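# Four arms sort stickered items into matching-color containers

## Task

Put every item into the container whose color matches the color of the sticker on that item.

## Robot and tools

SETUP. Four identical i2rt Big YAM arms (arm1, arm2, arm3, arm4) share one workspace. Each has six revolute joints, a two-finger gripper and a wrist camera (armN_cam_wrist). Four fixed room cameras also watch: cam_room_a1, cam_room_a2, cam_room_b1, cam_room_b2. Arm feet in the scene frame (metres): arm1 (-0.644, +1.377, +0.914), arm2 (-0.655, -0.555, +0.928), arm3 (+0.651, -1.332, +0.868), arm4 (+0.648, +0.477, +0.879). Each foot faces along its own +x; arm1 and arm4 face roughly +y and arm2 and arm3 roughly -y. Reach is about 1.0 m from the joint1 axis.

FRAME. One shared scene frame, origin on the floor, +z up. The point called hand sits between the finger pads, about 1 cm short of the tips. The fingers point along the hand's +z axis and open and close along its y axis. Printed hand positions can be off, more so when the arm is stretched far.

TOOL move. Each arm gets its own optional object keyed by its name; an arm you omit is not re-commanded but may keep pushing toward an older target. Inside an arm's object:
- joints: absolute joint targets by name, in radians, plus gripper_m in metres. Ranges: joint1_rad -2.879 to 2.879 (base yaw, positive counter-clockwise from above, 0 = along the foot's facing); joint2_rad 0 to 3.141 (shoulder, 0 = upper arm pointing back, positive raises it then forward); joint3_rad 0 to 3.019 (elbow, 0 = folded); joint4_rad -1.692 to 1.57 (hand pitch, positive tilts fingers up); joint5_rad -1.57 to 1.57 (hand side swing, positive to the arm's right); joint6_rad -2.094 to 2.094 (roll, positive clockwise viewed from behind); gripper_m 0 to 0.093 (fingertip gap).
- target: an absolute hand pose, a single list of seven numbers [x, y, z, qw, qx, qy, qz], position in metres and orientation as a unit quaternion, in the scene frame, same layout as the printed hand line. The hand moves in a straight line from its current hand_target toward it. When target is given, joints may only contain gripper_m.
- speed: top speed of that straight path in m/s, 0.002 to 0.5, default 0.25; only allowed with target.
cameras: list of camera names to return, or "all"; [] returns none. Unknown names invalidate the call.
All motions in one call begin together. All hand paths in a call finish together, paced by the slowest; a path lasts 0.5 to 10 s and stops short if it would need more. Paths do not avoid obstacles or other arms, the hand lags and can overshoot, and often ends a centimetre or more from the goal. A call without any arm part just reports the state and images.

TOOL wait: seconds (0 to 10) plus optional cameras; commands nothing new and reports state. zoom_image: camera name and region [x0, y0, x1, y1] in pixels of that camera's latest image, at most 504 by 504. read_manual returns only licence text. finished_scene: scene = the current scene number; it ends the scene irreversibly, so only call it once the goal holds without help. After the call that ends scene 1, make no further calls in that reply.

RESULTS. Per arm: joint_positions, velocities (rad/s, gripper in m/s; "within noise" means still), torques (N m, joint3 and joint4 wrap at ±28), hand and hand_target poses. joint_status and hand_status tell how each motion of the last accepted action ended: done; off_target (stopped away from target, may still push); time_out (joint stuck and left pushing toward a nearby target; send it its current reading to relax it); not_followed, with "joint command not followed" or "pose unreachable" meaning a safety check held back the arm's targets (the gripper part still runs). on_its_own lists motion the call did not order; "held at" gives the joint's target. The move line summarises each moved arm, e.g. "arm1 done; arm2 time_out". Arms listed "as last shown" were not commanded and repeat earlier values. Images can lag the state slightly. A refused call (bad value, or a stop) cancels the rest of that reply's move, wait and finished_scene calls.

GRIPPING. Closing on a rigid part reads up to about 5 mm below its width (some grippers read up to 2 mm wider). Closed on nothing reads 0 to 0.003. Command about 5 mm under the contact reading for full force, which is roughly 50 to 64 N per pad; soft items get crushed more at smaller targets. Release by commanding well above the reading.

AVOID. Knocking anything off the work area or to the floor ends the scene. Never let two robots press each other, including one gripper closing on another's fingers; the clearance check is late and lets fingers, gripper housings and cameras collide. Do not slam fixed or heavy objects, drop parts from height or release them while moving. Arms do not stop on contact and keep pushing hard. Holding loads, long stretches or unreachable targets heat motors: MOTOR HOT appears at 85 °C, and at 100 °C the arm goes limp for 30 s or more (OVER-TEMPERATURE FAULT, keys read limit_stop_at_motor_heat; resend targets after). Loose objects may occasionally be nudged by outside disturbances. The scene keeps running while you compose replies, with the last command held, so keep replies short and motions smooth.

Each tool is called after "Emit:" as name(argument=value, ...), one argument or row to a line, values as JSON.

## Session

Moving all arms to table-view poses.

Emit:
move(
  arm1={"joints":{"joint1_rad":1.9,"joint2_rad":1.4,"joint3_rad":2.0,"joint4_rad":-1.65,"joint5_rad":0,"joint6_rad":0}},
  arm2={"joints":{"joint1_rad":-1.69,"joint2_rad":1.4,"joint3_rad":2.0,"joint4_rad":-1.65,"joint5_rad":0,"joint6_rad":0}},
  arm3={"joints":{"joint1_rad":1.7,"joint2_rad":1.4,"joint3_rad":2.0,"joint4_rad":-1.65,"joint5_rad":0,"joint6_rad":0}},
  arm4={"joints":{"joint1_rad":-1.63,"joint2_rad":1.4,"joint3_rad":2.0,"joint4_rad":-1.65,"joint5_rad":0,"joint6_rad":0}},
)

Scene clock: 2.07 s.
Joint torques (N m): arm1=[-1.14 -7.82 14.02 0.8 0.11 -0.06] | arm2=[0.67 -11.11 11.89 1.18 -0.07 0.19] | arm3=[1.73 -10.75 10.39 0.75 0.11 -0.11] | arm4=[0.97 -10.52 10.03 0.46 0.06 -0.08]
Motor temperatures (°C): arm1=[21 24 26 23 21 21 21] | arm2=[23 24 26 22 22 20 23] | arm3=[24 23 24 23 24 23 23] | arm4=[22 21 23 22 24 21 24]
Heat: arm1: hottest joint3_rad 26 °C; arm2: hottest joint3_rad 26 °C; arm3: hottest joint1_rad 24 °C; arm4: hottest joint5_rad 24 °C.
move: arm1 done; arm2 done; arm3 done; arm4 done
Joint velocities: within noise
arm1.joint_positions: joint1_rad=+1.900 joint2_rad=+1.401 joint3_rad=+1.952 joint4_rad=-1.640 joint5_rad=-0.002 joint6_rad=+0.007 gripper_m=+0.09399
arm1.joint_status: all done
arm1.hand: x=-1.0647 y=+1.1959 z=+1.4159 quat_wxyz=(+0.046, +0.951, +0.189, -0.241) (m; scene frame)
arm1.hand_target: x=-1.0627 y=+1.1969 z=+1.4358 quat_wxyz=(+0.048, +0.945, +0.192, -0.259) (m; scene frame)
arm1.hand_status: not commanded
arm2.joint_positions: joint1_rad=-1.690 joint2_rad=+1.388 joint3_rad=+1.975 joint4_rad=-1.636 joint5_rad=+0.001 joint6_rad=-0.013 gripper_m=+0.09398
arm2.joint_status: all done
arm2.hand: x=-1.1175 y=-0.5555 z=+1.4390 quat_wxyz=(+0.004, -0.966, -0.006, +0.257) (m; scene frame)
arm2.hand_target: x=-1.1190 y=-0.5553 z=+1.4432 quat_wxyz=(+0.002, -0.966, +0.001, +0.257) (m; scene frame)
arm2.hand_status: not commanded
arm3.joint_positions: joint1_rad=+1.693 joint2_rad=+1.391 joint3_rad=+1.974 joint4_rad=-1.644 joint5_rad=-0.002 joint6_rad=+0.006 gripper_m=+0.09398
arm3.joint_status: all done
arm3.hand: x=+1.1113 y=-1.3241 z=+1.3769 quat_wxyz=(-0.253, +0.000, -0.968, +0.005) (m; scene frame)
arm3.hand_target: x=+1.1135 y=-1.3211 z=+1.3836 quat_wxyz=(-0.258, +0.006, -0.966, +0.006) (m; scene frame)
arm3.hand_status: not commanded
arm4.joint_positions: joint1_rad=-1.632 joint2_rad=+1.388 joint3_rad=+1.967 joint4_rad=-1.640 joint5_rad=+0.000 joint6_rad=+0.014 gripper_m=+0.09398
arm4.joint_status: all done
arm4.hand: x=+1.1107 y=+0.4766 z=+1.3847 quat_wxyz=(-0.250, -0.009, -0.968, +0.001) (m; scene frame)
arm4.hand_target: x=+1.1135 y=+0.4775 z=+1.3925 quat_wxyz=(-0.255, -0.001, -0.967, +0.002) (m; scene frame)
arm4.hand_status: not commanded
pictures: arm1_cam_wrist, arm2_cam_wrist, arm3_cam_wrist, arm4_cam_wrist, cam_room_a1, cam_room_a2, cam_room_b1, cam_room_b2
Images, in order (width x height): arm1_cam_wrist 672x504, arm2_cam_wrist 672x504, arm3_cam_wrist 672x504, arm4_cam_wrist 672x504, cam_room_a1 672x504, cam_room_a2 672x504, cam_room_b1 672x504, cam_room_b2 672x504.

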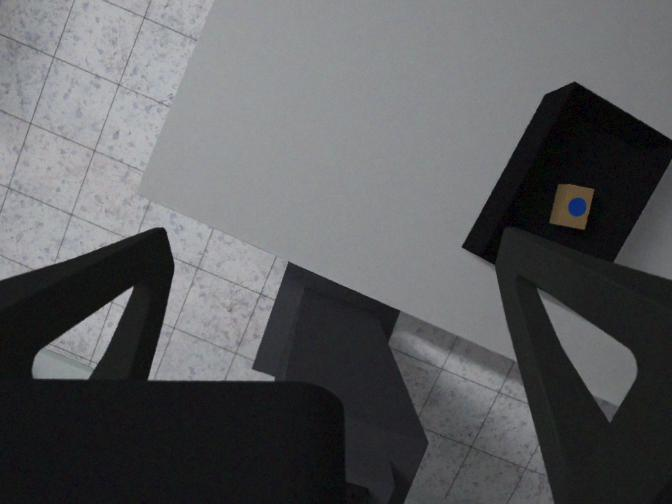

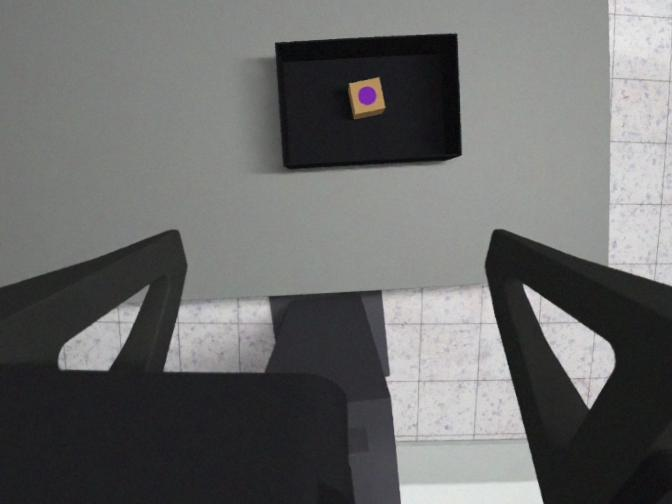

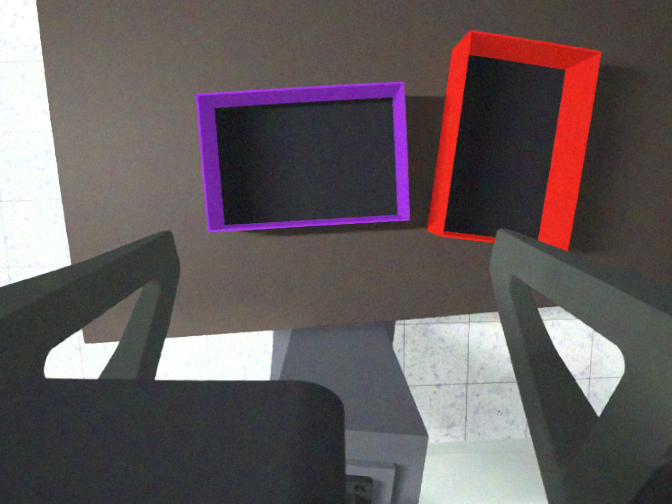

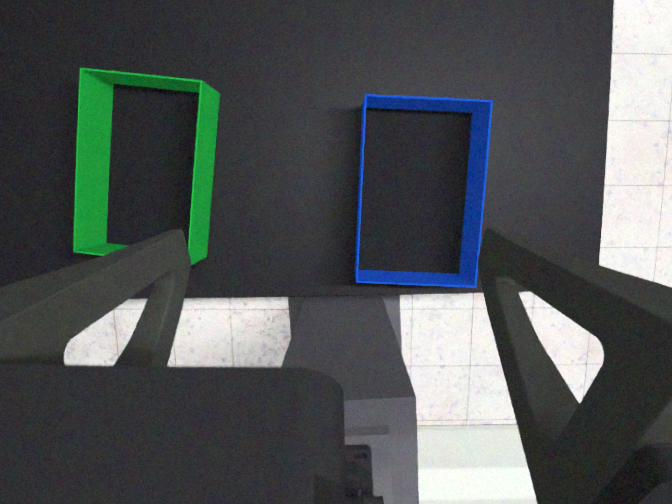

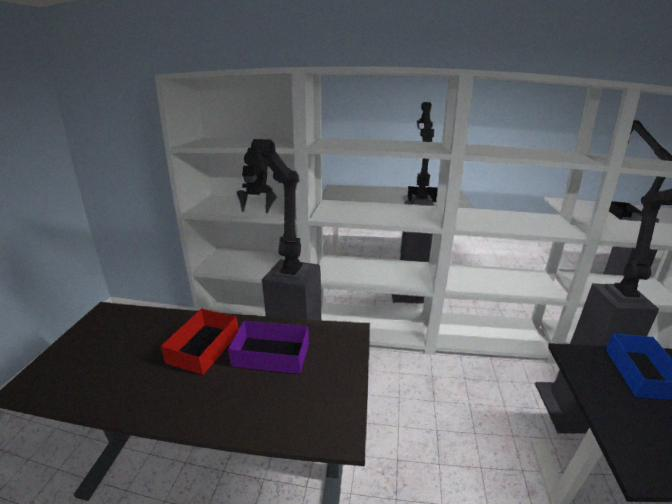

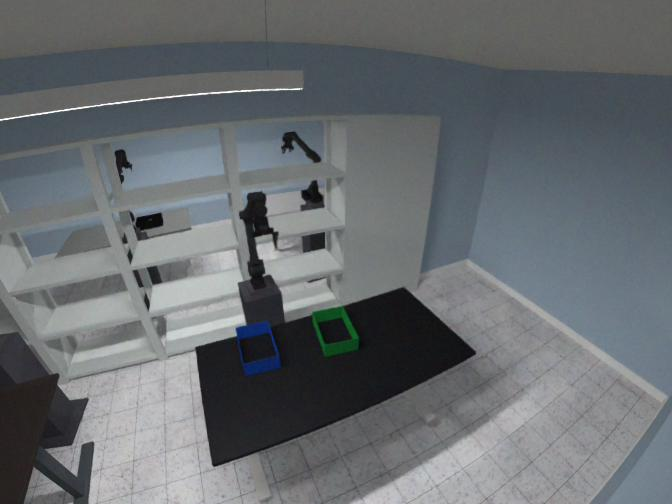

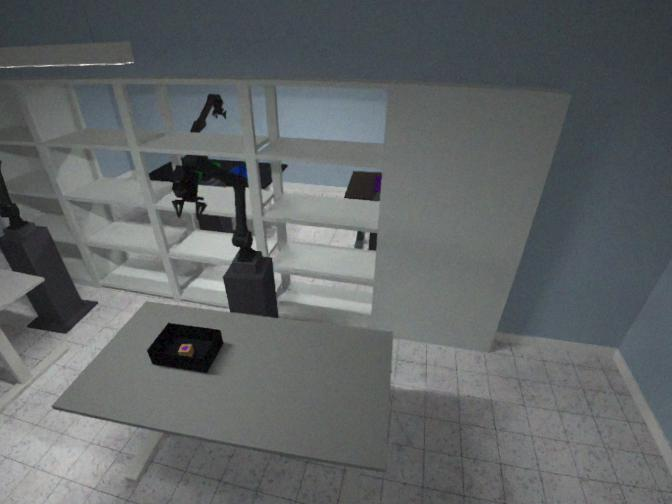

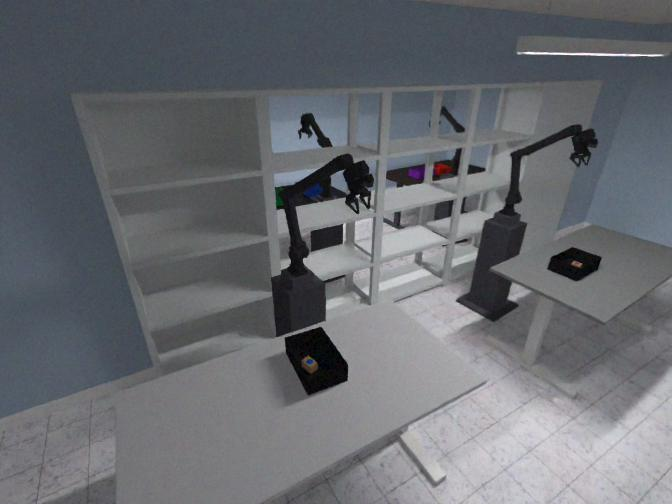

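Emit:
zoom_image(
  camera="arm1_cam_wrist",
  region=[520, 160, 620, 260],
)

Emit:
zoom_image(
  camera="arm2_cam_wrist",
  region=[320, 50, 420, 150],
)

Scaled by 5.040.

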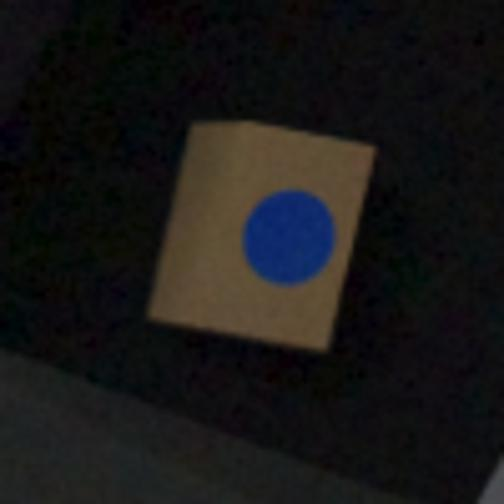

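Scaled by 5.040.

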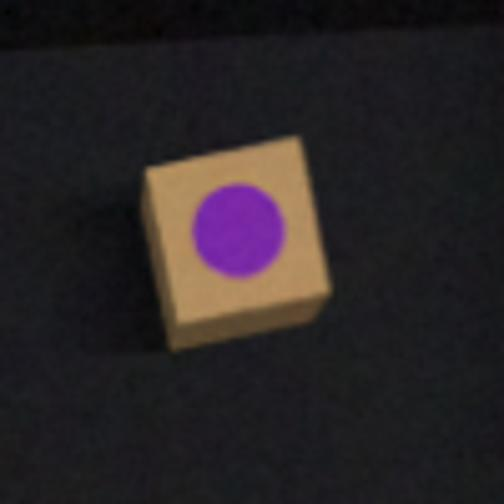

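Emit:
move(
  arm1={"target":[-1.222,1.586,0.88,0,-0.9942,-0.1071,0],"speed":0.45},
  arm2={"target":[-1.307,-0.502,0.875,0,-0.9945,-0.1045,0],"speed":0.45},
  arm3={"joints":{"joint1_rad":-2.06,"joint2_rad":0.7,"joint3_rad":1.3,"joint4_rad":-1.2}},
  arm4={"joints":{"joint1_rad":0.89,"joint2_rad":0.7,"joint3_rad":1.3,"joint4_rad":-1.2}},
  cameras=["arm1_cam_wrist","arm2_cam_wrist"],
)

Scene clock: 32.67 s.
Joint torques (N m): arm1=[-0.85 -19.37 12.98 0.35 0 -0.02] | arm2=[-0.03 -23.77 12.88 0.44 0.09 -0.08] | arm3=[0.38 -1.9 8.83 2.11 -0.07 -0.11] | arm4=[1.26 -1.44 8.62 1.87 0.17 -0.07]
Motor temperatures (°C): arm1=[21 24 30 23 21 21 21] | arm2=[23 25 30 22 22 20 23] | arm3=[24 24 27 23 24 23 23] | arm4=[22 22 26 22 24 21 24]
Heat: arm1: hottest joint3_rad 30 °C; arm2: hottest joint3_rad 30 °C; arm3: hottest joint3_rad 27 °C; arm4: hottest joint3_rad 26 °C.
move: arm1 off_target; arm2 off_target; arm3 done; arm4 done
Joint velocities: within noise
arm1.joint_positions: joint1_rad=+1.152 joint2_rad=+2.185 joint3_rad=+1.570 joint4_rad=-1.036 joint5_rad=+0.003 joint6_rad=-0.551 gripper_m=+0.09399
arm1.joint_status: not commanded
arm1.hand: x=-1.1962 y=+1.5799 z=+0.8566 quat_wxyz=(+0.014, +0.994, +0.100, +0.029) (m; scene frame)
arm1.hand_target: x=-1.2207 y=+1.5854 z=+0.8808 quat_wxyz=(+0.000, +0.994, +0.107, +0.000) (m; scene frame)
arm1.hand_status: off_target (0.035 m and 3.8 deg from the pose sent, 0.681 m and 30.2 deg at the start)
arm2.joint_positions: joint1_rad=-1.760 joint2_rad=+2.261 joint3_rad=+1.725 joint4_rad=-1.070 joint5_rad=-0.006 joint6_rad=-0.275 gripper_m=+0.09398
arm2.joint_status: not commanded
arm2.hand: x=-1.2883 y=-0.5098 z=+0.8636 quat_wxyz=(-0.005, -0.995, -0.101, -0.018) (m; scene frame)
arm2.hand_target: x=-1.3062 y=-0.5021 z=+0.8755 quat_wxyz=(+0.000, -0.995, -0.104, +0.000) (m; scene frame)
arm2.hand_status: off_target (0.023 m and 2.1 deg from the pose sent, 0.597 m and 31.8 deg at the start)
arm3.joint_positions: joint1_rad=-2.049 joint2_rad=+0.708 joint3_rad=+1.298 joint4_rad=-1.212 joint5_rad=+0.002 joint6_rad=+0.005 gripper_m=+0.09402
arm3.joint_status: all done
arm3.hand: x=+0.4053 y=-1.1564 z=+1.3613 quat_wxyz=(+0.129, -0.850, +0.268, +0.434) (m; scene frame)
arm3.hand_target: x=+0.4081 y=-1.1549 z=+1.3670 quat_wxyz=(+0.135, -0.845, +0.268, +0.443) (m; scene frame)
arm3.hand_status: not commanded
arm4.joint_positions: joint1_rad=+0.887 joint2_rad=+0.705 joint3_rad=+1.294 joint4_rad=-1.217 joint5_rad=-0.003 joint6_rad=+0.012 gripper_m=+0.09401
arm4.joint_status: all done
arm4.hand: x=+0.4108 y=+0.6525 z=+1.3735 quat_wxyz=(-0.134, +0.845, -0.281, -0.434) (m; scene frame)
arm4.hand_target: x=+0.4104 y=+0.6524 z=+1.3817 quat_wxyz=(-0.141, +0.841, -0.273, -0.446) (m; scene frame)
arm4.hand_status: not commanded
pictures: arm1_cam_wrist, arm2_cam_wrist
Images, in order (width x height): arm1_cam_wrist 672x504, arm2_cam_wrist 672x504.

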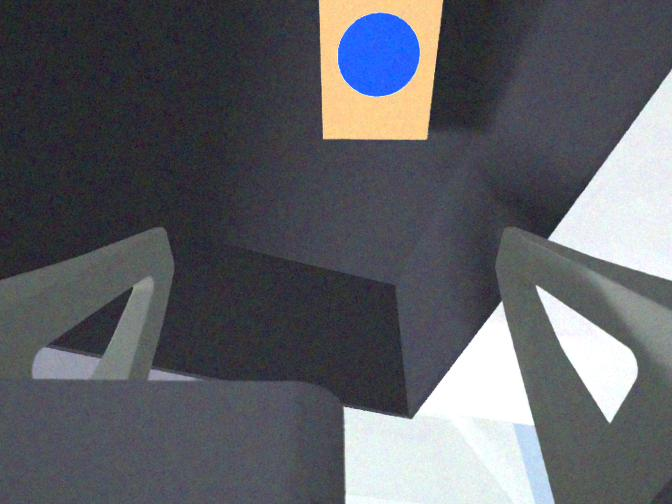

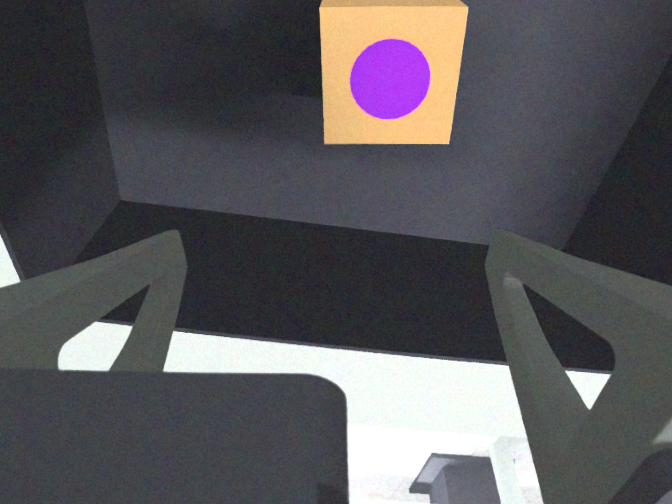

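Emit:
move(
  arm1={"target":[-1.248,1.596,0.755,0,-0.9942,-0.1071,0],"speed":0.15,"joints":{"gripper_m":0.068}},
  arm2={"target":[-1.328,-0.482,0.742,0,-0.9945,-0.1045,0],"speed":0.15},
  cameras=["arm1_cam_wrist","arm2_cam_wrist"],
)

Scene clock: 50.10 s.
Joint torques (N m): arm1=[-1.32 -19.19 11.9 0.8 -0.02 -0.05] | arm2=[-0.03 -23.18 12.14 1.02 0.1 -0.08] | arm3=[0.56 -2.08 8.81 2.1 -0.08 -0.1] | arm4=[0.79 -1.49 8.69 1.88 0.18 -0.08]
Motor temperatures (°C): arm1=[21 25 32 23 21 21 21] | arm2=[23 26 31 22 22 20 23] | arm3=[24 24 27 23 24 23 23] | arm4=[22 22 27 22 24 21 24]
Heat: arm1: hottest joint3_rad 32 °C; arm2: hottest joint3_rad 31 °C; arm3: hottest joint3_rad 27 °C; arm4: hottest joint3_rad 27 °C.
move: arm1 off_target; arm2 off_target
Joint velocities: within noise
arm1.joint_positions: joint1_rad=+1.152 joint2_rad=+2.419 joint3_rad=+1.674 joint4_rad=-0.892 joint5_rad=+0.003 joint6_rad=-0.553 gripper_m=+0.06807
arm1.joint_status: all done
arm1.hand: x=-1.2239 y=+1.5897 z=+0.7472 quat_wxyz=(+0.011, +0.995, +0.101, +0.023) (m; scene frame)
arm1.hand_target: x=-1.2471 y=+1.5955 z=+0.7558 quat_wxyz=(+0.000, +0.994, +0.107, +0.000) (m; scene frame)
arm1.hand_status: off_target (0.026 m and 3.0 deg from the pose sent, 0.115 m and 3.8 deg at the start)
arm2.joint_positions: joint1_rad=-1.786 joint2_rad=+2.498 joint3_rad=+1.837 joint4_rad=-0.934 joint5_rad=-0.006 joint6_rad=-0.303 gripper_m=+0.09398
arm2.joint_status: not commanded
arm2.hand: x=-1.3129 y=-0.4903 z=+0.7485 quat_wxyz=(-0.004, -0.995, -0.102, -0.012) (m; scene frame)
arm2.hand_target: x=-1.3272 y=-0.4821 z=+0.7426 quat_wxyz=(+0.000, -0.995, -0.105, +0.000) (m; scene frame)
arm2.hand_status: off_target (0.018 m and 1.5 deg from the pose sent, 0.131 m and 2.1 deg at the start)
arm3, arm4: as last shown
pictures: arm1_cam_wrist, arm2_cam_wrist
Images, in order (width x height): arm1_cam_wrist 672x504, arm2_cam_wrist 672x504.

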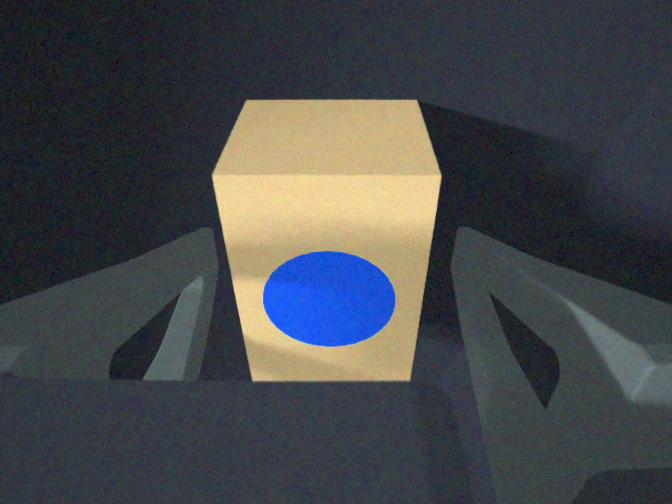

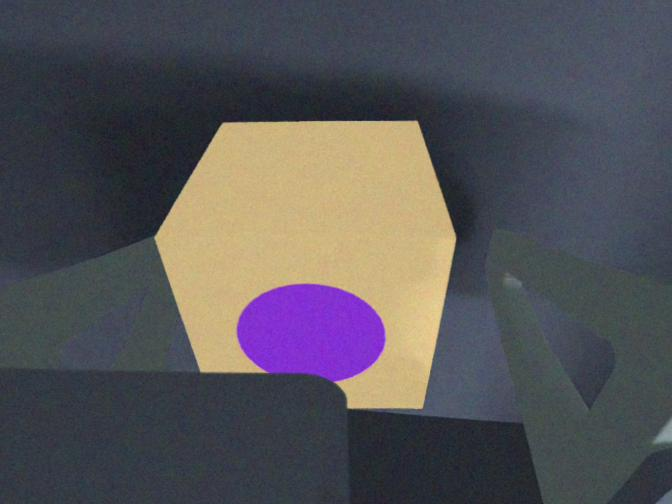

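Emit:
move(
  arm1={"joints":{"gripper_m":0.03}},
  arm2={"joints":{"gripper_m":0.038}},
  cameras=[],
)

Emit:
move(
  arm1={"target":[-1.16,1.565,1.02,0,-0.9942,-0.1071,0],"speed":0.4},
  arm2={"target":[-1.25,-0.498,1.02,0,-0.9945,-0.1045,0],"speed":0.4},
  cameras=["arm1_cam_wrist","arm2_cam_wrist"],
)

Emit:
move(
  arm1={"joints":{"joint1_rad":-2.26,"joint2_rad":0.7,"joint3_rad":1.3,"joint4_rad":-1.2,"joint5_rad":0,"joint6_rad":0}},
  arm2={"joints":{"joint1_rad":0.98,"joint2_rad":0.7,"joint3_rad":1.3,"joint4_rad":-1.2,"joint5_rad":0,"joint6_rad":0}},
  cameras=["arm1_cam_wrist","arm2_cam_wrist"],
)

Scene clock: 60.93 s.
Joint torques (N m): arm1=[-1.03 -18.96 11.95 0.85 0.01 -0.07] | arm2=[0.03 -23.18 12.03 1.03 0.03 -0.07] | arm3=[0.67 -1.96 8.83 2.09 -0.08 -0.1] | arm4=[0.85 -1.2 8.64 1.94 0.19 -0.1]
Motor temperatures (°C): arm1=[21 26 32 23 21 21 21] | arm2=[23 26 31 22 22 20 23] | arm3=[24 23 27 23 24 23 23] | arm4=[22 22 28 22 24 21 24]
Heat: arm1: hottest joint3_rad 32 °C; arm2: hottest joint3_rad 31 °C; arm3: hottest joint3_rad 27 °C; arm4: hottest joint3_rad 28 °C.
move: arm1 off_target; arm2 off_target
Joint velocities: within noise
arm1.joint_positions: joint1_rad=+1.152 joint2_rad=+2.419 joint3_rad=+1.675 joint4_rad=-0.892 joint5_rad=+0.003 joint6_rad=-0.553 gripper_m=+0.04383
arm1.joint_status: gripper_m off_target (ended at +0.04386, target +0.03000)
arm1.hand: x=-1.2243 y=+1.5899 z=+0.7474 quat_wxyz=(+0.011, +0.995, +0.101, +0.022) (m; scene frame)
arm1.hand_target: x=-1.2470 y=+1.5956 z=+0.7558 quat_wxyz=(+0.000, +0.994, +0.107, +0.000) (m; scene frame)
arm1.hand_status: not commanded
arm2.joint_positions: joint1_rad=-1.786 joint2_rad=+2.498 joint3_rad=+1.839 joint4_rad=-0.934 joint5_rad=-0.005 joint6_rad=-0.303 gripper_m=+0.05268
arm2.joint_status: gripper_m off_target (ended at +0.05271, target +0.03800)
arm2.hand: x=-1.3135 y=-0.4899 z=+0.7488 quat_wxyz=(-0.003, -0.995, -0.102, -0.011) (m; scene frame)
arm2.hand_target: x=-1.3273 y=-0.4821 z=+0.7426 quat_wxyz=(+0.000, -0.995, -0.104, +0.000) (m; scene frame)
arm2.hand_status: not commanded
arm3, arm4: as last shown
pictures: none
No camera images: "cameras" was empty.

Scene clock: 62.43 s.
Joint torques (N m): arm1=[-1.2 -13.98 10.26 0.12 -0.03 -0.03] | arm2=[0.85 -19.72 9.42 0.27 0.01 0.04] | arm3=[0.62 -1.96 8.79 2.09 -0.09 -0.11] | arm4=[0.91 -1.26 8.64 1.76 0.15 -0.07]
Motor temperatures (°C): arm1=[21 26 32 23 21 21 21] | arm2=[23 26 31 22 22 20 23] | arm3=[24 23 27 23 24 23 23] | arm4=[22 22 28 22 24 21 24]
Heat: arm1: hottest joint3_rad 32 °C; arm2: hottest joint3_rad 31 °C; arm3: hottest joint3_rad 27 °C; arm4: hottest joint3_rad 28 °C.
move: arm1 done; arm2 off_target
Joint velocities: within noise
arm1.joint_positions: joint1_rad=+1.152 joint2_rad=+1.850 joint3_rad=+1.514 joint4_rad=-1.233 joint5_rad=+0.003 joint6_rad=-0.553 gripper_m=+0.04383
arm1.joint_status: not commanded
arm1.hand: x=-1.1609 y=+1.5676 z=+1.0244 quat_wxyz=(-0.004, +0.995, +0.101, -0.008) (m; scene frame)
arm1.hand_target: x=-1.1599 y=+1.5650 z=+1.0200 quat_wxyz=(+0.000, +0.994, +0.107, +0.000) (m; scene frame)
arm1.hand_status: done (0.005 m and 1.2 deg from the pose sent, 0.281 m and 2.9 deg at the start)
arm2.joint_positions: joint1_rad=-1.786 joint2_rad=+1.947 joint3_rad=+1.682 joint4_rad=-1.260 joint5_rad=-0.005 joint6_rad=-0.303 gripper_m=+0.05271
arm2.joint_status: not commanded
arm2.hand: x=-1.2566 y=-0.4965 z=+1.0374 quat_wxyz=(+0.004, -0.995, -0.102, +0.022) (m; scene frame)
arm2.hand_target: x=-1.2498 y=-0.4981 z=+1.0203 quat_wxyz=(+0.000, -0.995, -0.105, +0.000) (m; scene frame)
arm2.hand_status: off_target (0.019 m and 2.6 deg from the pose sent, 0.279 m and 1.4 deg at the start)
arm3, arm4: as last shown
pictures: arm1_cam_wrist, arm2_cam_wrist
Images, in order (width x height): arm1_cam_wrist 672x504, arm2_cam_wrist 672x504.

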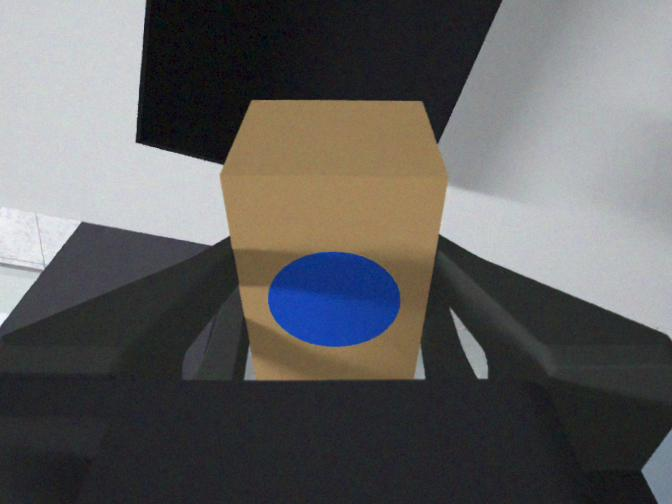

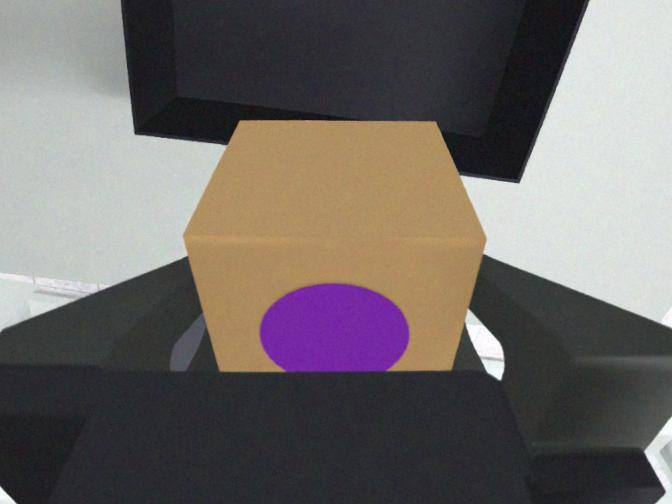

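Scene clock: 64.90 s.
Joint torques (N m): arm1=[-2.14 0.79 11.97 1.7 0.01 0.12] | arm2=[1.14 -1.44 9.59 2.26 0.14 0.22] | arm3=[0.44 -1.96 8.85 2.14 -0.07 -0.09] | arm4=[0.85 -1.08 8.62 1.76 0.19 -0.07]
Motor temperatures (°C): arm1=[21 26 32 23 21 21 21] | arm2=[23 26 31 22 22 20 23] | arm3=[24 23 27 23 24 23 23] | arm4=[22 22 28 22 24 21 24]
Heat: arm1: hottest joint3_rad 32 °C; arm2: hottest joint3_rad 31 °C; arm3: hottest joint3_rad 27 °C; arm4: hottest joint3_rad 28 °C.
move: arm1 done; arm2 done
Joint velocities: within noise
arm1.joint_positions: joint1_rad=-2.254 joint2_rad=+0.706 joint3_rad=+1.284 joint4_rad=-1.198 joint5_rad=+0.002 joint6_rad=-0.006 gripper_m=+0.04380
arm1.joint_status: all done
arm1.hand: x=-0.3919 y=+1.2028 z=+1.4019 quat_wxyz=(-0.428, -0.266, -0.852, +0.141) (m; scene frame)
arm1.hand_target: x=-0.3955 y=+1.2036 z=+1.4119 quat_wxyz=(-0.438, -0.269, -0.846, +0.143) (m; scene frame)
arm1.hand_status: not commanded
arm2.joint_positions: joint1_rad=+0.976 joint2_rad=+0.700 joint3_rad=+1.308 joint4_rad=-1.198 joint5_rad=-0.004 joint6_rad=-0.015 gripper_m=+0.05279
arm2.joint_status: all done
arm2.hand: x=-0.3936 y=-0.6927 z=+1.4349 quat_wxyz=(-0.458, -0.202, -0.858, +0.112) (m; scene frame)
arm2.hand_target: x=-0.3930 y=-0.6923 z=+1.4301 quat_wxyz=(-0.454, -0.208, -0.860, +0.108) (m; scene frame)
arm2.hand_status: not commanded
arm3, arm4: as last shown
pictures: arm1_cam_wrist, arm2_cam_wrist
Images, in order (width x height): arm1_cam_wrist 672x504, arm2_cam_wrist 672x504.

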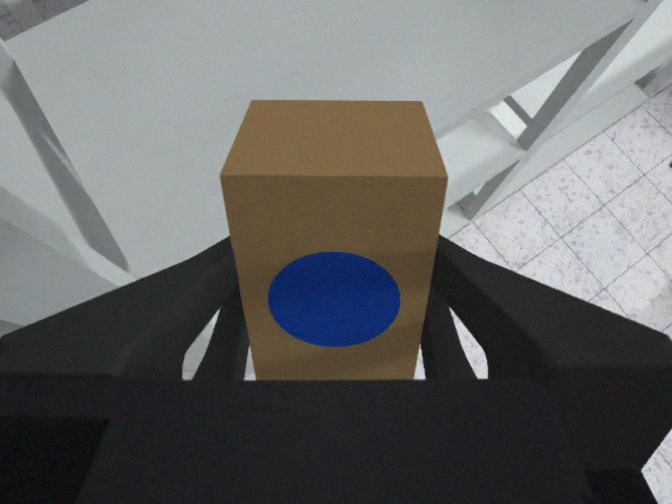

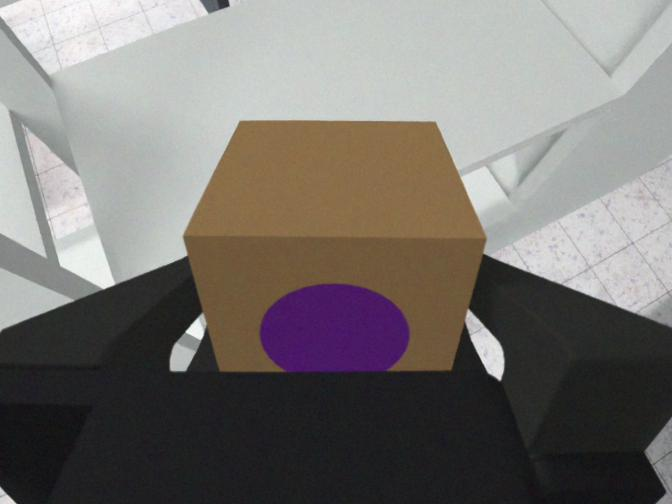

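Emit:
move(
  arm1={"joints":{"joint2_rad":1.02,"joint3_rad":0.5,"joint4_rad":0.15}},
  arm2={"joints":{"joint2_rad":1.05,"joint3_rad":0.5,"joint4_rad":0.1}},
  cameras=[],
)

Emit:
move(
  arm1={"target":[-0.015,0.935,1.085,0.6124,0.2329,0.7298,-0.1954],"speed":0.35},
  arm2={"target":[-0.015,-0.895,1.06,0.6106,0.188,0.754,-0.1522],"speed":0.35},
  cameras=["arm1_cam_wrist","arm2_cam_wrist"],
)

Emit:
move(
  arm1={"target":[-0.012,0.935,1.045,0.6124,0.2329,0.7298,-0.1954],"speed":0.12},
  arm2={"target":[-0.012,-0.897,1.016,0.6106,0.188,0.754,-0.1522],"speed":0.12},
  cameras=["arm1_cam_wrist","arm2_cam_wrist"],
)

Scene clock: 78.80 s.
Joint torques (N m): arm1=[-2.32 -4.72 11.03 2.63 -0.05 0.14] | arm2=[1.2 -8.29 9.81 3.6 0.13 0.21] | arm3=[0.5 -1.9 8.83 2.1 -0.08 -0.1] | arm4=[1.2 -1.38 8.47 1.95 0.19 -0.08]
Motor temperatures (°C): arm1=[21 25 33 23 21 21 22] | arm2=[23 26 31 22 22 20 24] | arm3=[24 23 27 23 24 23 23] | arm4=[22 22 29 22 24 21 24]
Heat: arm1: hottest joint3_rad 33 °C; arm2: hottest joint3_rad 31 °C; arm3: hottest joint3_rad 27 °C; arm4: hottest joint3_rad 29 °C.
move: arm1 done; arm2 done
Joint velocities: within noise
arm1.joint_positions: joint1_rad=-2.254 joint2_rad=+1.034 joint3_rad=+0.497 joint4_rad=+0.125 joint5_rad=+0.002 joint6_rad=-0.006 gripper_m=+0.04380
arm1.joint_status: all done
arm1.hand: x=-0.2801 y=+1.1213 z=+1.1032 quat_wxyz=(-0.514, -0.250, -0.803, +0.169) (m; scene frame)
arm1.hand_target: x=-0.2794 y=+1.1181 z=+1.1166 quat_wxyz=(-0.531, -0.251, -0.790, +0.173) (m; scene frame)
arm1.hand_status: not commanded
arm2.joint_positions: joint1_rad=+0.976 joint2_rad=+1.063 joint3_rad=+0.509 joint4_rad=+0.073 joint5_rad=-0.003 joint6_rad=-0.015 gripper_m=+0.05279
arm2.joint_status: all done
arm2.hand: x=-0.2631 y=-0.7590 z=+1.1069 quat_wxyz=(-0.504, -0.196, -0.832, +0.124) (m; scene frame)
arm2.hand_target: x=-0.2629 y=-0.7577 z=+1.1134 quat_wxyz=(-0.517, -0.200, -0.823, +0.123) (m; scene frame)
arm2.hand_status: not commanded
arm3, arm4: as last shown
pictures: none
No camera images: "cameras" was empty.

Scene clock: 80.43 s.
Joint torques (N m): arm1=[-1.67 -16.32 14.69 2.52 0.07 0.13] | arm2=[0.03 -18.67 12.98 3.66 0.14 0.18] | arm3=[0.5 -1.85 8.8 2.13 -0.08 -0.1] | arm4=[1.08 -1.44 8.59 1.85 0.19 -0.07]
Motor temperatures (°C): arm1=[21 25 33 23 21 21 22] | arm2=[23 26 31 22 22 20 24] | arm3=[24 23 27 23 24 23 23] | arm4=[22 22 29 22 24 21 24]
Heat: arm1: hottest joint3_rad 33 °C; arm2: hottest joint3_rad 31 °C; arm3: hottest joint3_rad 27 °C; arm4: hottest joint3_rad 29 °C.
move: arm1 off_target; arm2 off_target
Joint velocities: within noise
arm1.joint_positions: joint1_rad=-2.254 joint2_rad=+1.937 joint3_rad=+1.203 joint4_rad=+0.498 joint5_rad=+0.002 joint6_rad=-0.001 gripper_m=+0.04380
arm1.joint_status: not commanded
arm1.hand: x=-0.0326 y=+0.9462 z=+1.0490 quat_wxyz=(-0.583, -0.237, -0.753, +0.189) (m; scene frame)
arm1.hand_target: x=-0.0175 y=+0.9367 z=+1.0855 quat_wxyz=(-0.612, -0.233, -0.730, +0.195) (m; scene frame)
arm1.hand_status: off_target (0.042 m and 4.4 deg from the pose sent, 0.325 m and 14.5 deg at the start)
arm2.joint_positions: joint1_rad=+0.976 joint2_rad=+1.918 joint3_rad=+1.061 joint4_rad=+0.578 joint5_rad=-0.001 joint6_rad=-0.015 gripper_m=+0.05279
arm2.joint_status: not commanded
arm2.hand: x=-0.0310 y=-0.8794 z=+1.0348 quat_wxyz=(-0.584, -0.184, -0.777, +0.145) (m; scene frame)
arm2.hand_target: x=-0.0171 y=-0.8938 z=+1.0605 quat_wxyz=(-0.611, -0.188, -0.754, +0.152) (m; scene frame)
arm2.hand_status: off_target (0.034 m and 4.1 deg from the pose sent, 0.287 m and 15.6 deg at the start)
arm3, arm4: as last shown
pictures: arm1_cam_wrist, arm2_cam_wrist
Images, in order (width x height): arm1_cam_wrist 672x504, arm2_cam_wrist 672x504.

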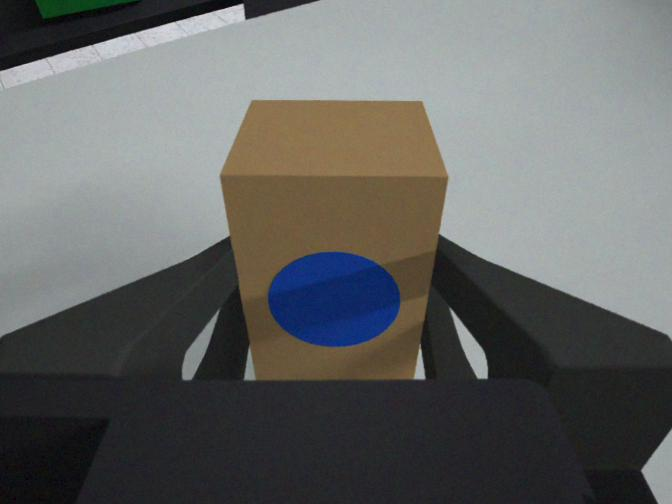

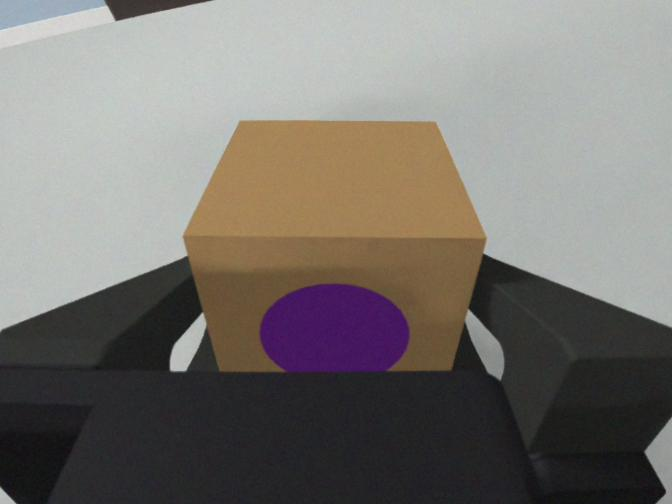

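Scene clock: 81.40 s.
Joint torques (N m): arm1=[-1.85 -14.21 13.41 2.37 0.1 0.11] | arm2=[-0.09 -16.38 11.64 3.15 0.13 0.17] | arm3=[0.5 -1.96 8.77 2.15 -0.08 -0.11] | arm4=[1.14 -1.26 8.5 1.98 0.19 -0.08]
Motor temperatures (°C): arm1=[21 25 33 23 21 21 22] | arm2=[23 26 32 22 22 20 24] | arm3=[24 23 27 23 24 23 23] | arm4=[22 22 29 22 24 21 24]
Heat: arm1: hottest joint3_rad 33 °C; arm2: hottest joint3_rad 32 °C; arm3: hottest joint3_rad 27 °C; arm4: hottest joint3_rad 29 °C.
move: arm1 off_target; arm2 off_target
Joint velocities: within noise
arm1.joint_positions: joint1_rad=-2.254 joint2_rad=+1.993 joint3_rad=+1.206 joint4_rad=+0.578 joint5_rad=+0.005 joint6_rad=+0.002 gripper_m=+0.04380
arm1.joint_status: not commanded
arm1.hand: x=-0.0287 y=+0.9426 z=+1.0296 quat_wxyz=(-0.594, -0.236, -0.745, +0.192) (m; scene frame)
arm1.hand_target: x=-0.0134 y=+0.9360 z=+1.0453 quat_wxyz=(-0.612, -0.233, -0.730, +0.195) (m; scene frame)
arm1.hand_status: off_target (0.024 m and 2.8 deg from the pose sent, 0.024 m and 4.4 deg at the start)
arm2.joint_positions: joint1_rad=+0.976 joint2_rad=+1.987 joint3_rad=+1.078 joint4_rad=+0.685 joint5_rad=-0.001 joint6_rad=-0.013 gripper_m=+0.05279
arm2.joint_status: not commanded
arm2.hand: x=-0.0215 y=-0.8842 z=+1.0215 quat_wxyz=(-0.606, -0.181, -0.760, +0.150) (m; scene frame)
arm2.hand_target: x=-0.0130 y=-0.8964 z=+1.0159 quat_wxyz=(-0.610, -0.188, -0.754, +0.152) (m; scene frame)
arm2.hand_status: off_target (0.017 m and 1.2 deg from the pose sent, 0.032 m and 4.1 deg at the start)
arm3, arm4: as last shown
pictures: arm1_cam_wrist, arm2_cam_wrist
Images, in order (width x height): arm1_cam_wrist 672x504, arm2_cam_wrist 672x504.

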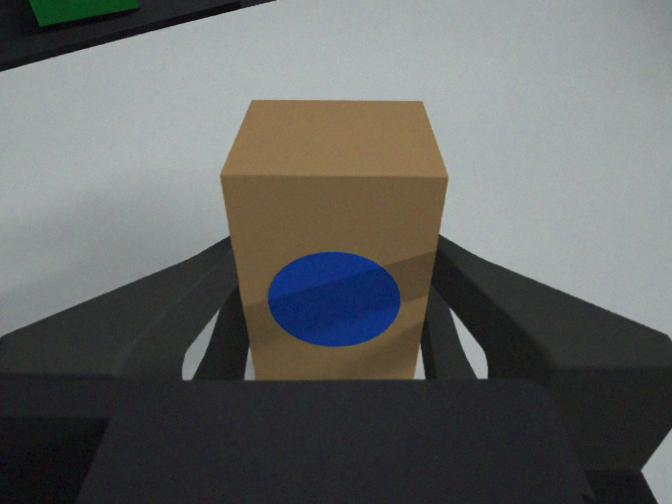

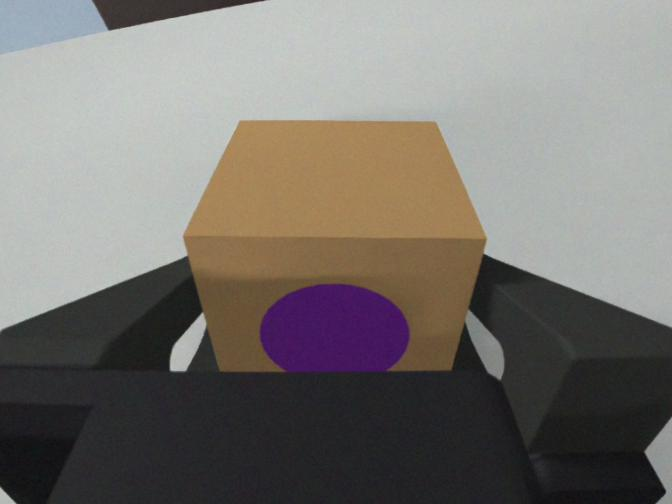

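Emit:
move(
  arm1={"target":[-0.012,0.935,1.025,0.6124,0.2329,0.7298,-0.1954],"speed":0.08},
  arm2={"target":[-0.012,-0.897,0.998,0.6106,0.188,0.754,-0.1522],"speed":0.08},
  cameras=[],
)

Emit:
move(
  arm1={"joints":{"gripper_m":0.085}},
  arm2={"joints":{"gripper_m":0.088}},
  cameras=["arm1_cam_wrist","arm2_cam_wrist"],
)

Emit:
move(
  arm1={"target":[-0.284,1.121,1.09,0.625,0.2294,0.719,-0.1994],"speed":0.3},
  arm2={"target":[-0.27,-0.76,1.09,0.6106,0.188,0.754,-0.1522],"speed":0.3},
  arm3={"joints":{"joint2_rad":1.05,"joint3_rad":0.5,"joint4_rad":0.1}},
  arm4={"joints":{"joint2_rad":1.05,"joint3_rad":0.5,"joint4_rad":0.1}},
  cameras=["arm1_cam_wrist","arm2_cam_wrist"],
)

Scene clock: 93.10 s.
Joint torques (N m): arm1=[-1.9 -14.56 12.6 2.24 0.08 0.11] | arm2=[0.03 -15.56 10.76 2.63 0.14 0.14] | arm3=[0.5 -1.9 8.77 2.13 -0.07 -0.1] | arm4=[1.08 -1.26 8.62 1.99 0.19 -0.06]
Motor temperatures (°C): arm1=[21 25 33 23 21 21 22] | arm2=[23 26 32 22 22 20 24] | arm3=[24 23 27 23 24 23 23] | arm4=[22 22 29 22 24 21 24]
Heat: arm1: hottest joint3_rad 33 °C; arm2: hottest joint3_rad 32 °C; arm3: hottest joint3_rad 27 °C; arm4: hottest joint3_rad 29 °C.
move: arm1 off_target; arm2 off_target
Joint velocities: within noise
arm1.joint_positions: joint1_rad=-2.254 joint2_rad=+2.016 joint3_rad=+1.213 joint4_rad=+0.628 joint5_rad=+0.005 joint6_rad=+0.004 gripper_m=+0.04380
arm1.joint_status: not commanded
arm1.hand: x=-0.0252 y=+0.9401 z=+1.0279 quat_wxyz=(-0.606, -0.234, -0.734, +0.196) (m; scene frame)
arm1.hand_target: x=-0.0128 y=+0.9355 z=+1.0249 quat_wxyz=(-0.612, -0.233, -0.730, +0.195) (m; scene frame)
arm1.hand_status: off_target (0.014 m and 0.9 deg from the pose sent, 0.019 m and 2.8 deg at the start)
arm2.joint_positions: joint1_rad=+0.976 joint2_rad=+2.011 joint3_rad=+1.085 joint4_rad=+0.737 joint5_rad=-0.001 joint6_rad=-0.012 gripper_m=+0.05279
arm2.joint_status: not commanded
arm2.hand: x=-0.0180 y=-0.8861 z=+1.0201 quat_wxyz=(-0.619, -0.179, -0.750, +0.153) (m; scene frame)
arm2.hand_target: x=-0.0136 y=-0.8960 z=+0.9980 quat_wxyz=(-0.610, -0.188, -0.754, +0.152) (m; scene frame)
arm2.hand_status: off_target (0.025 m and 1.5 deg from the pose sent, 0.028 m and 1.2 deg at the start)
arm3.joint_positions: joint1_rad=-2.049 joint2_rad=+0.708 joint3_rad=+1.298 joint4_rad=-1.212 joint5_rad=+0.002 joint6_rad=+0.005 gripper_m=+0.09402
arm3.joint_status: not commanded
arm3.hand: x=+0.4053 y=-1.1564 z=+1.3613 quat_wxyz=(+0.129, -0.850, +0.268, +0.434) (m; scene frame)
arm3.hand_target: x=+0.4081 y=-1.1549 z=+1.3670 quat_wxyz=(+0.135, -0.845, +0.268, +0.443) (m; scene frame)
arm3.hand_status: not commanded
arm4.joint_positions: joint1_rad=+0.887 joint2_rad=+0.705 joint3_rad=+1.294 joint4_rad=-1.217 joint5_rad=-0.003 joint6_rad=+0.012 gripper_m=+0.09401
arm4.joint_status: not commanded
arm4.hand: x=+0.4108 y=+0.6525 z=+1.3735 quat_wxyz=(-0.134, +0.845, -0.281, -0.434) (m; scene frame)
arm4.hand_target: x=+0.4104 y=+0.6524 z=+1.3817 quat_wxyz=(-0.141, +0.841, -0.273, -0.446) (m; scene frame)
arm4.hand_status: not commanded
pictures: none
No camera images: "cameras" was empty.

Scene clock: 93.73 s.
Joint torques (N m): arm1=[-1.67 -15.15 12.21 1.98 0.09 0.06] | arm2=[1.08 -15.5 10.73 2.65 -0.02 0.09] | arm3=[0.5 -1.85 8.77 2.11 -0.07 -0.1] | arm4=[1.26 -1.14 8.58 1.88 0.17 -0.07]
Motor temperatures (°C): arm1=[21 25 33 23 21 21 22] | arm2=[23 26 32 22 22 20 24] | arm3=[24 23 27 23 24 23 23] | arm4=[22 22 29 22 24 21 24]
Heat: arm1: hottest joint3_rad 33 °C; arm2: hottest joint3_rad 32 °C; arm3: hottest joint3_rad 27 °C; arm4: hottest joint3_rad 29 °C.
move: arm1 done; arm2 done
Joint velocities: within noise
arm1.joint_positions: joint1_rad=-2.254 joint2_rad=+2.037 joint3_rad=+1.213 joint4_rad=+0.629 joint5_rad=+0.005 joint6_rad=+0.007 gripper_m=+0.08496
arm1.joint_status: all done
arm1.hand: x=-0.0257 y=+0.9402 z=+1.0127 quat_wxyz=(-0.599, -0.237, -0.740, +0.193) (m; scene frame)
arm1.hand_target: x=-0.0128 y=+0.9355 z=+1.0250 quat_wxyz=(-0.612, -0.233, -0.730, +0.195) (m; scene frame)
arm1.hand_status: not commanded
arm2.joint_positions: joint1_rad=+0.963 joint2_rad=+2.012 joint3_rad=+1.085 joint4_rad=+0.737 joint5_rad=+0.003 joint6_rad=-0.006 gripper_m=+0.08792
arm2.joint_status: all done
arm2.hand: x=-0.0224 y=-0.8947 z=+1.0201 quat_wxyz=(-0.618, -0.187, -0.748, +0.156) (m; scene frame)
arm2.hand_target: x=-0.0137 y=-0.8962 z=+0.9983 quat_wxyz=(-0.611, -0.188, -0.754, +0.152) (m; scene frame)
arm2.hand_status: not commanded
arm3, arm4: as last shown
pictures: arm1_cam_wrist, arm2_cam_wrist
Images, in order (width x height): arm1_cam_wrist 672x504, arm2_cam_wrist 672x504.

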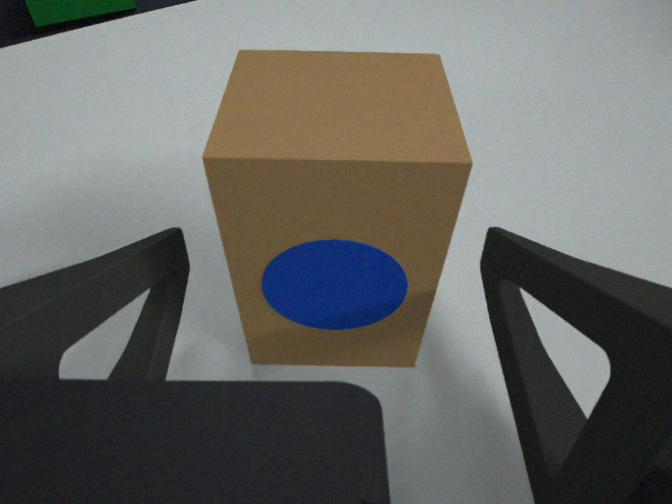

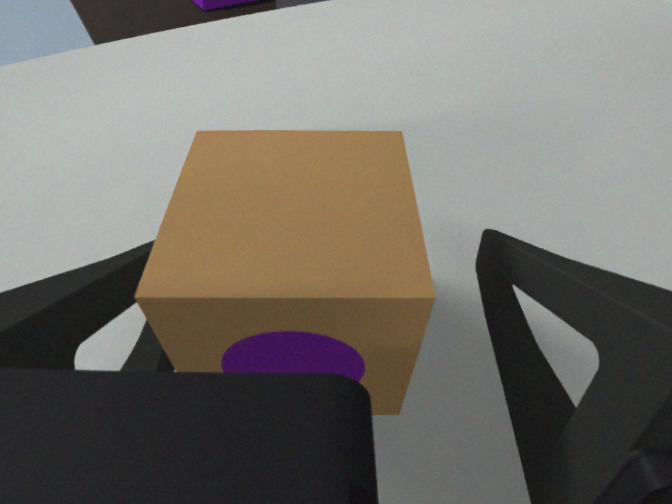

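Scene clock: 95.63 s.
Joint torques (N m): arm1=[-2.96 -2.96 8.8 1.32 -0.02 -0.01] | arm2=[1.26 -6.83 8.05 1.95 0.1 0.08] | arm3=[0.5 -7.41 8.12 2.48 -0.08 -0.11] | arm4=[0.97 -7.24 8.23 2.17 0.14 -0.08]
Motor temperatures (°C): arm1=[21 25 33 23 21 21 22] | arm2=[23 26 32 22 22 20 24] | arm3=[24 23 27 23 24 23 23] | arm4=[22 22 29 22 24 21 24]
Heat: arm1: hottest joint3_rad 33 °C; arm2: hottest joint3_rad 32 °C; arm3: hottest joint3_rad 27 °C; arm4: hottest joint3_rad 29 °C.
move: arm1 done; arm2 done; arm3 done; arm4 done
Joint velocities: within noise
arm1.joint_positions: joint1_rad=-2.254 joint2_rad=+1.203 joint3_rad=+0.318 joint4_rad=+0.769 joint5_rad=-0.005 joint6_rad=+0.008 gripper_m=+0.08496
arm1.joint_status: not commanded
arm1.hand: x=-0.2834 y=+1.1248 z=+1.0918 quat_wxyz=(-0.629, -0.227, -0.717, +0.198) (m; scene frame)
arm1.hand_target: x=-0.2840 y=+1.1210 z=+1.0902 quat_wxyz=(-0.625, -0.229, -0.719, +0.200) (m; scene frame)
arm1.hand_status: done (0.004 m and 0.7 deg from the pose sent, 0.325 m and 4.0 deg at the start)
arm2.joint_positions: joint1_rad=+0.963 joint2_rad=+1.202 joint3_rad=+0.332 joint4_rad=+0.689 joint5_rad=+0.003 joint6_rad=-0.004 gripper_m=+0.08794
arm2.joint_status: not commanded
arm2.hand: x=-0.2686 y=-0.7635 z=+1.0995 quat_wxyz=(-0.621, -0.187, -0.745, +0.156) (m; scene frame)
arm2.hand_target: x=-0.2701 y=-0.7601 z=+1.0902 quat_wxyz=(-0.611, -0.188, -0.754, +0.152) (m; scene frame)
arm2.hand_status: done (0.010 m and 1.6 deg from the pose sent, 0.290 m and 1.2 deg at the start)
arm3.joint_positions: joint1_rad=-2.049 joint2_rad=+1.058 joint3_rad=+0.505 joint4_rad=+0.082 joint5_rad=+0.002 joint6_rad=+0.005 gripper_m=+0.09402
arm3.joint_status: all done
arm3.hand: x=+0.2866 y=-1.0796 z=+1.0444 quat_wxyz=(+0.148, -0.815, +0.257, +0.497) (m; scene frame)
arm3.hand_target: x=+0.2892 y=-1.0759 z=+1.0488 quat_wxyz=(+0.154, -0.809, +0.258, +0.505) (m; scene frame)
arm3.hand_status: not commanded
arm4.joint_positions: joint1_rad=+0.887 joint2_rad=+1.062 joint3_rad=+0.499 joint4_rad=+0.080 joint5_rad=-0.003 joint6_rad=+0.012 gripper_m=+0.09401
arm4.joint_status: all done
arm4.hand: x=+0.2928 y=+0.7358 z=+1.0555 quat_wxyz=(-0.154, +0.811, -0.269, -0.495) (m; scene frame)
arm4.hand_target: x=+0.2910 y=+0.7364 z=+1.0653 quat_wxyz=(-0.161, +0.805, -0.261, -0.507) (m; scene frame)
arm4.hand_status: not commanded
pictures: arm1_cam_wrist, arm2_cam_wrist
Images, in order (width x height): arm1_cam_wrist 672x504, arm2_cam_wrist 672x504.

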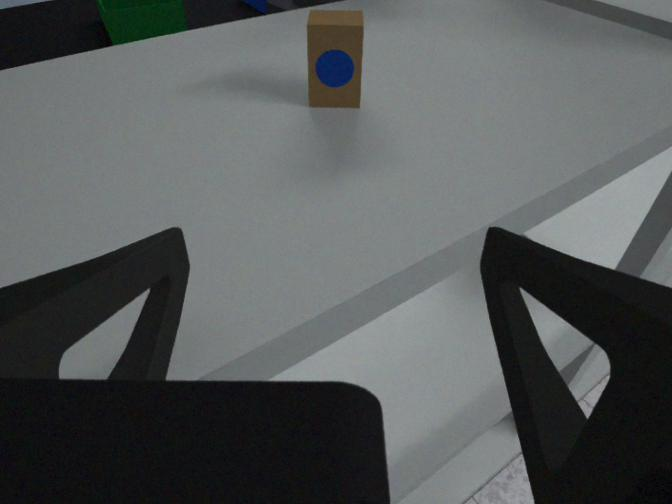

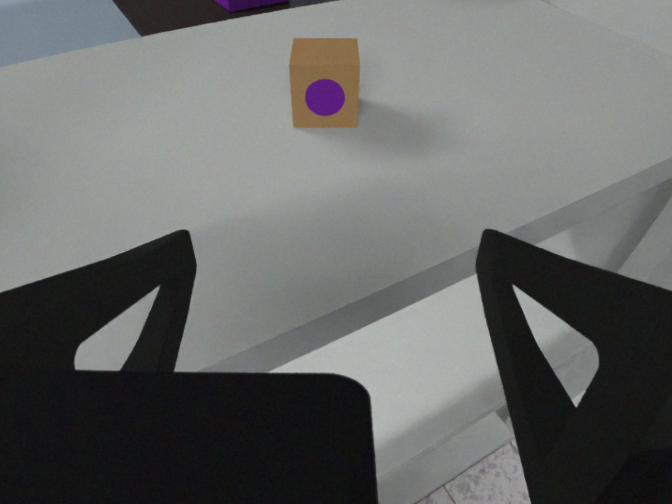

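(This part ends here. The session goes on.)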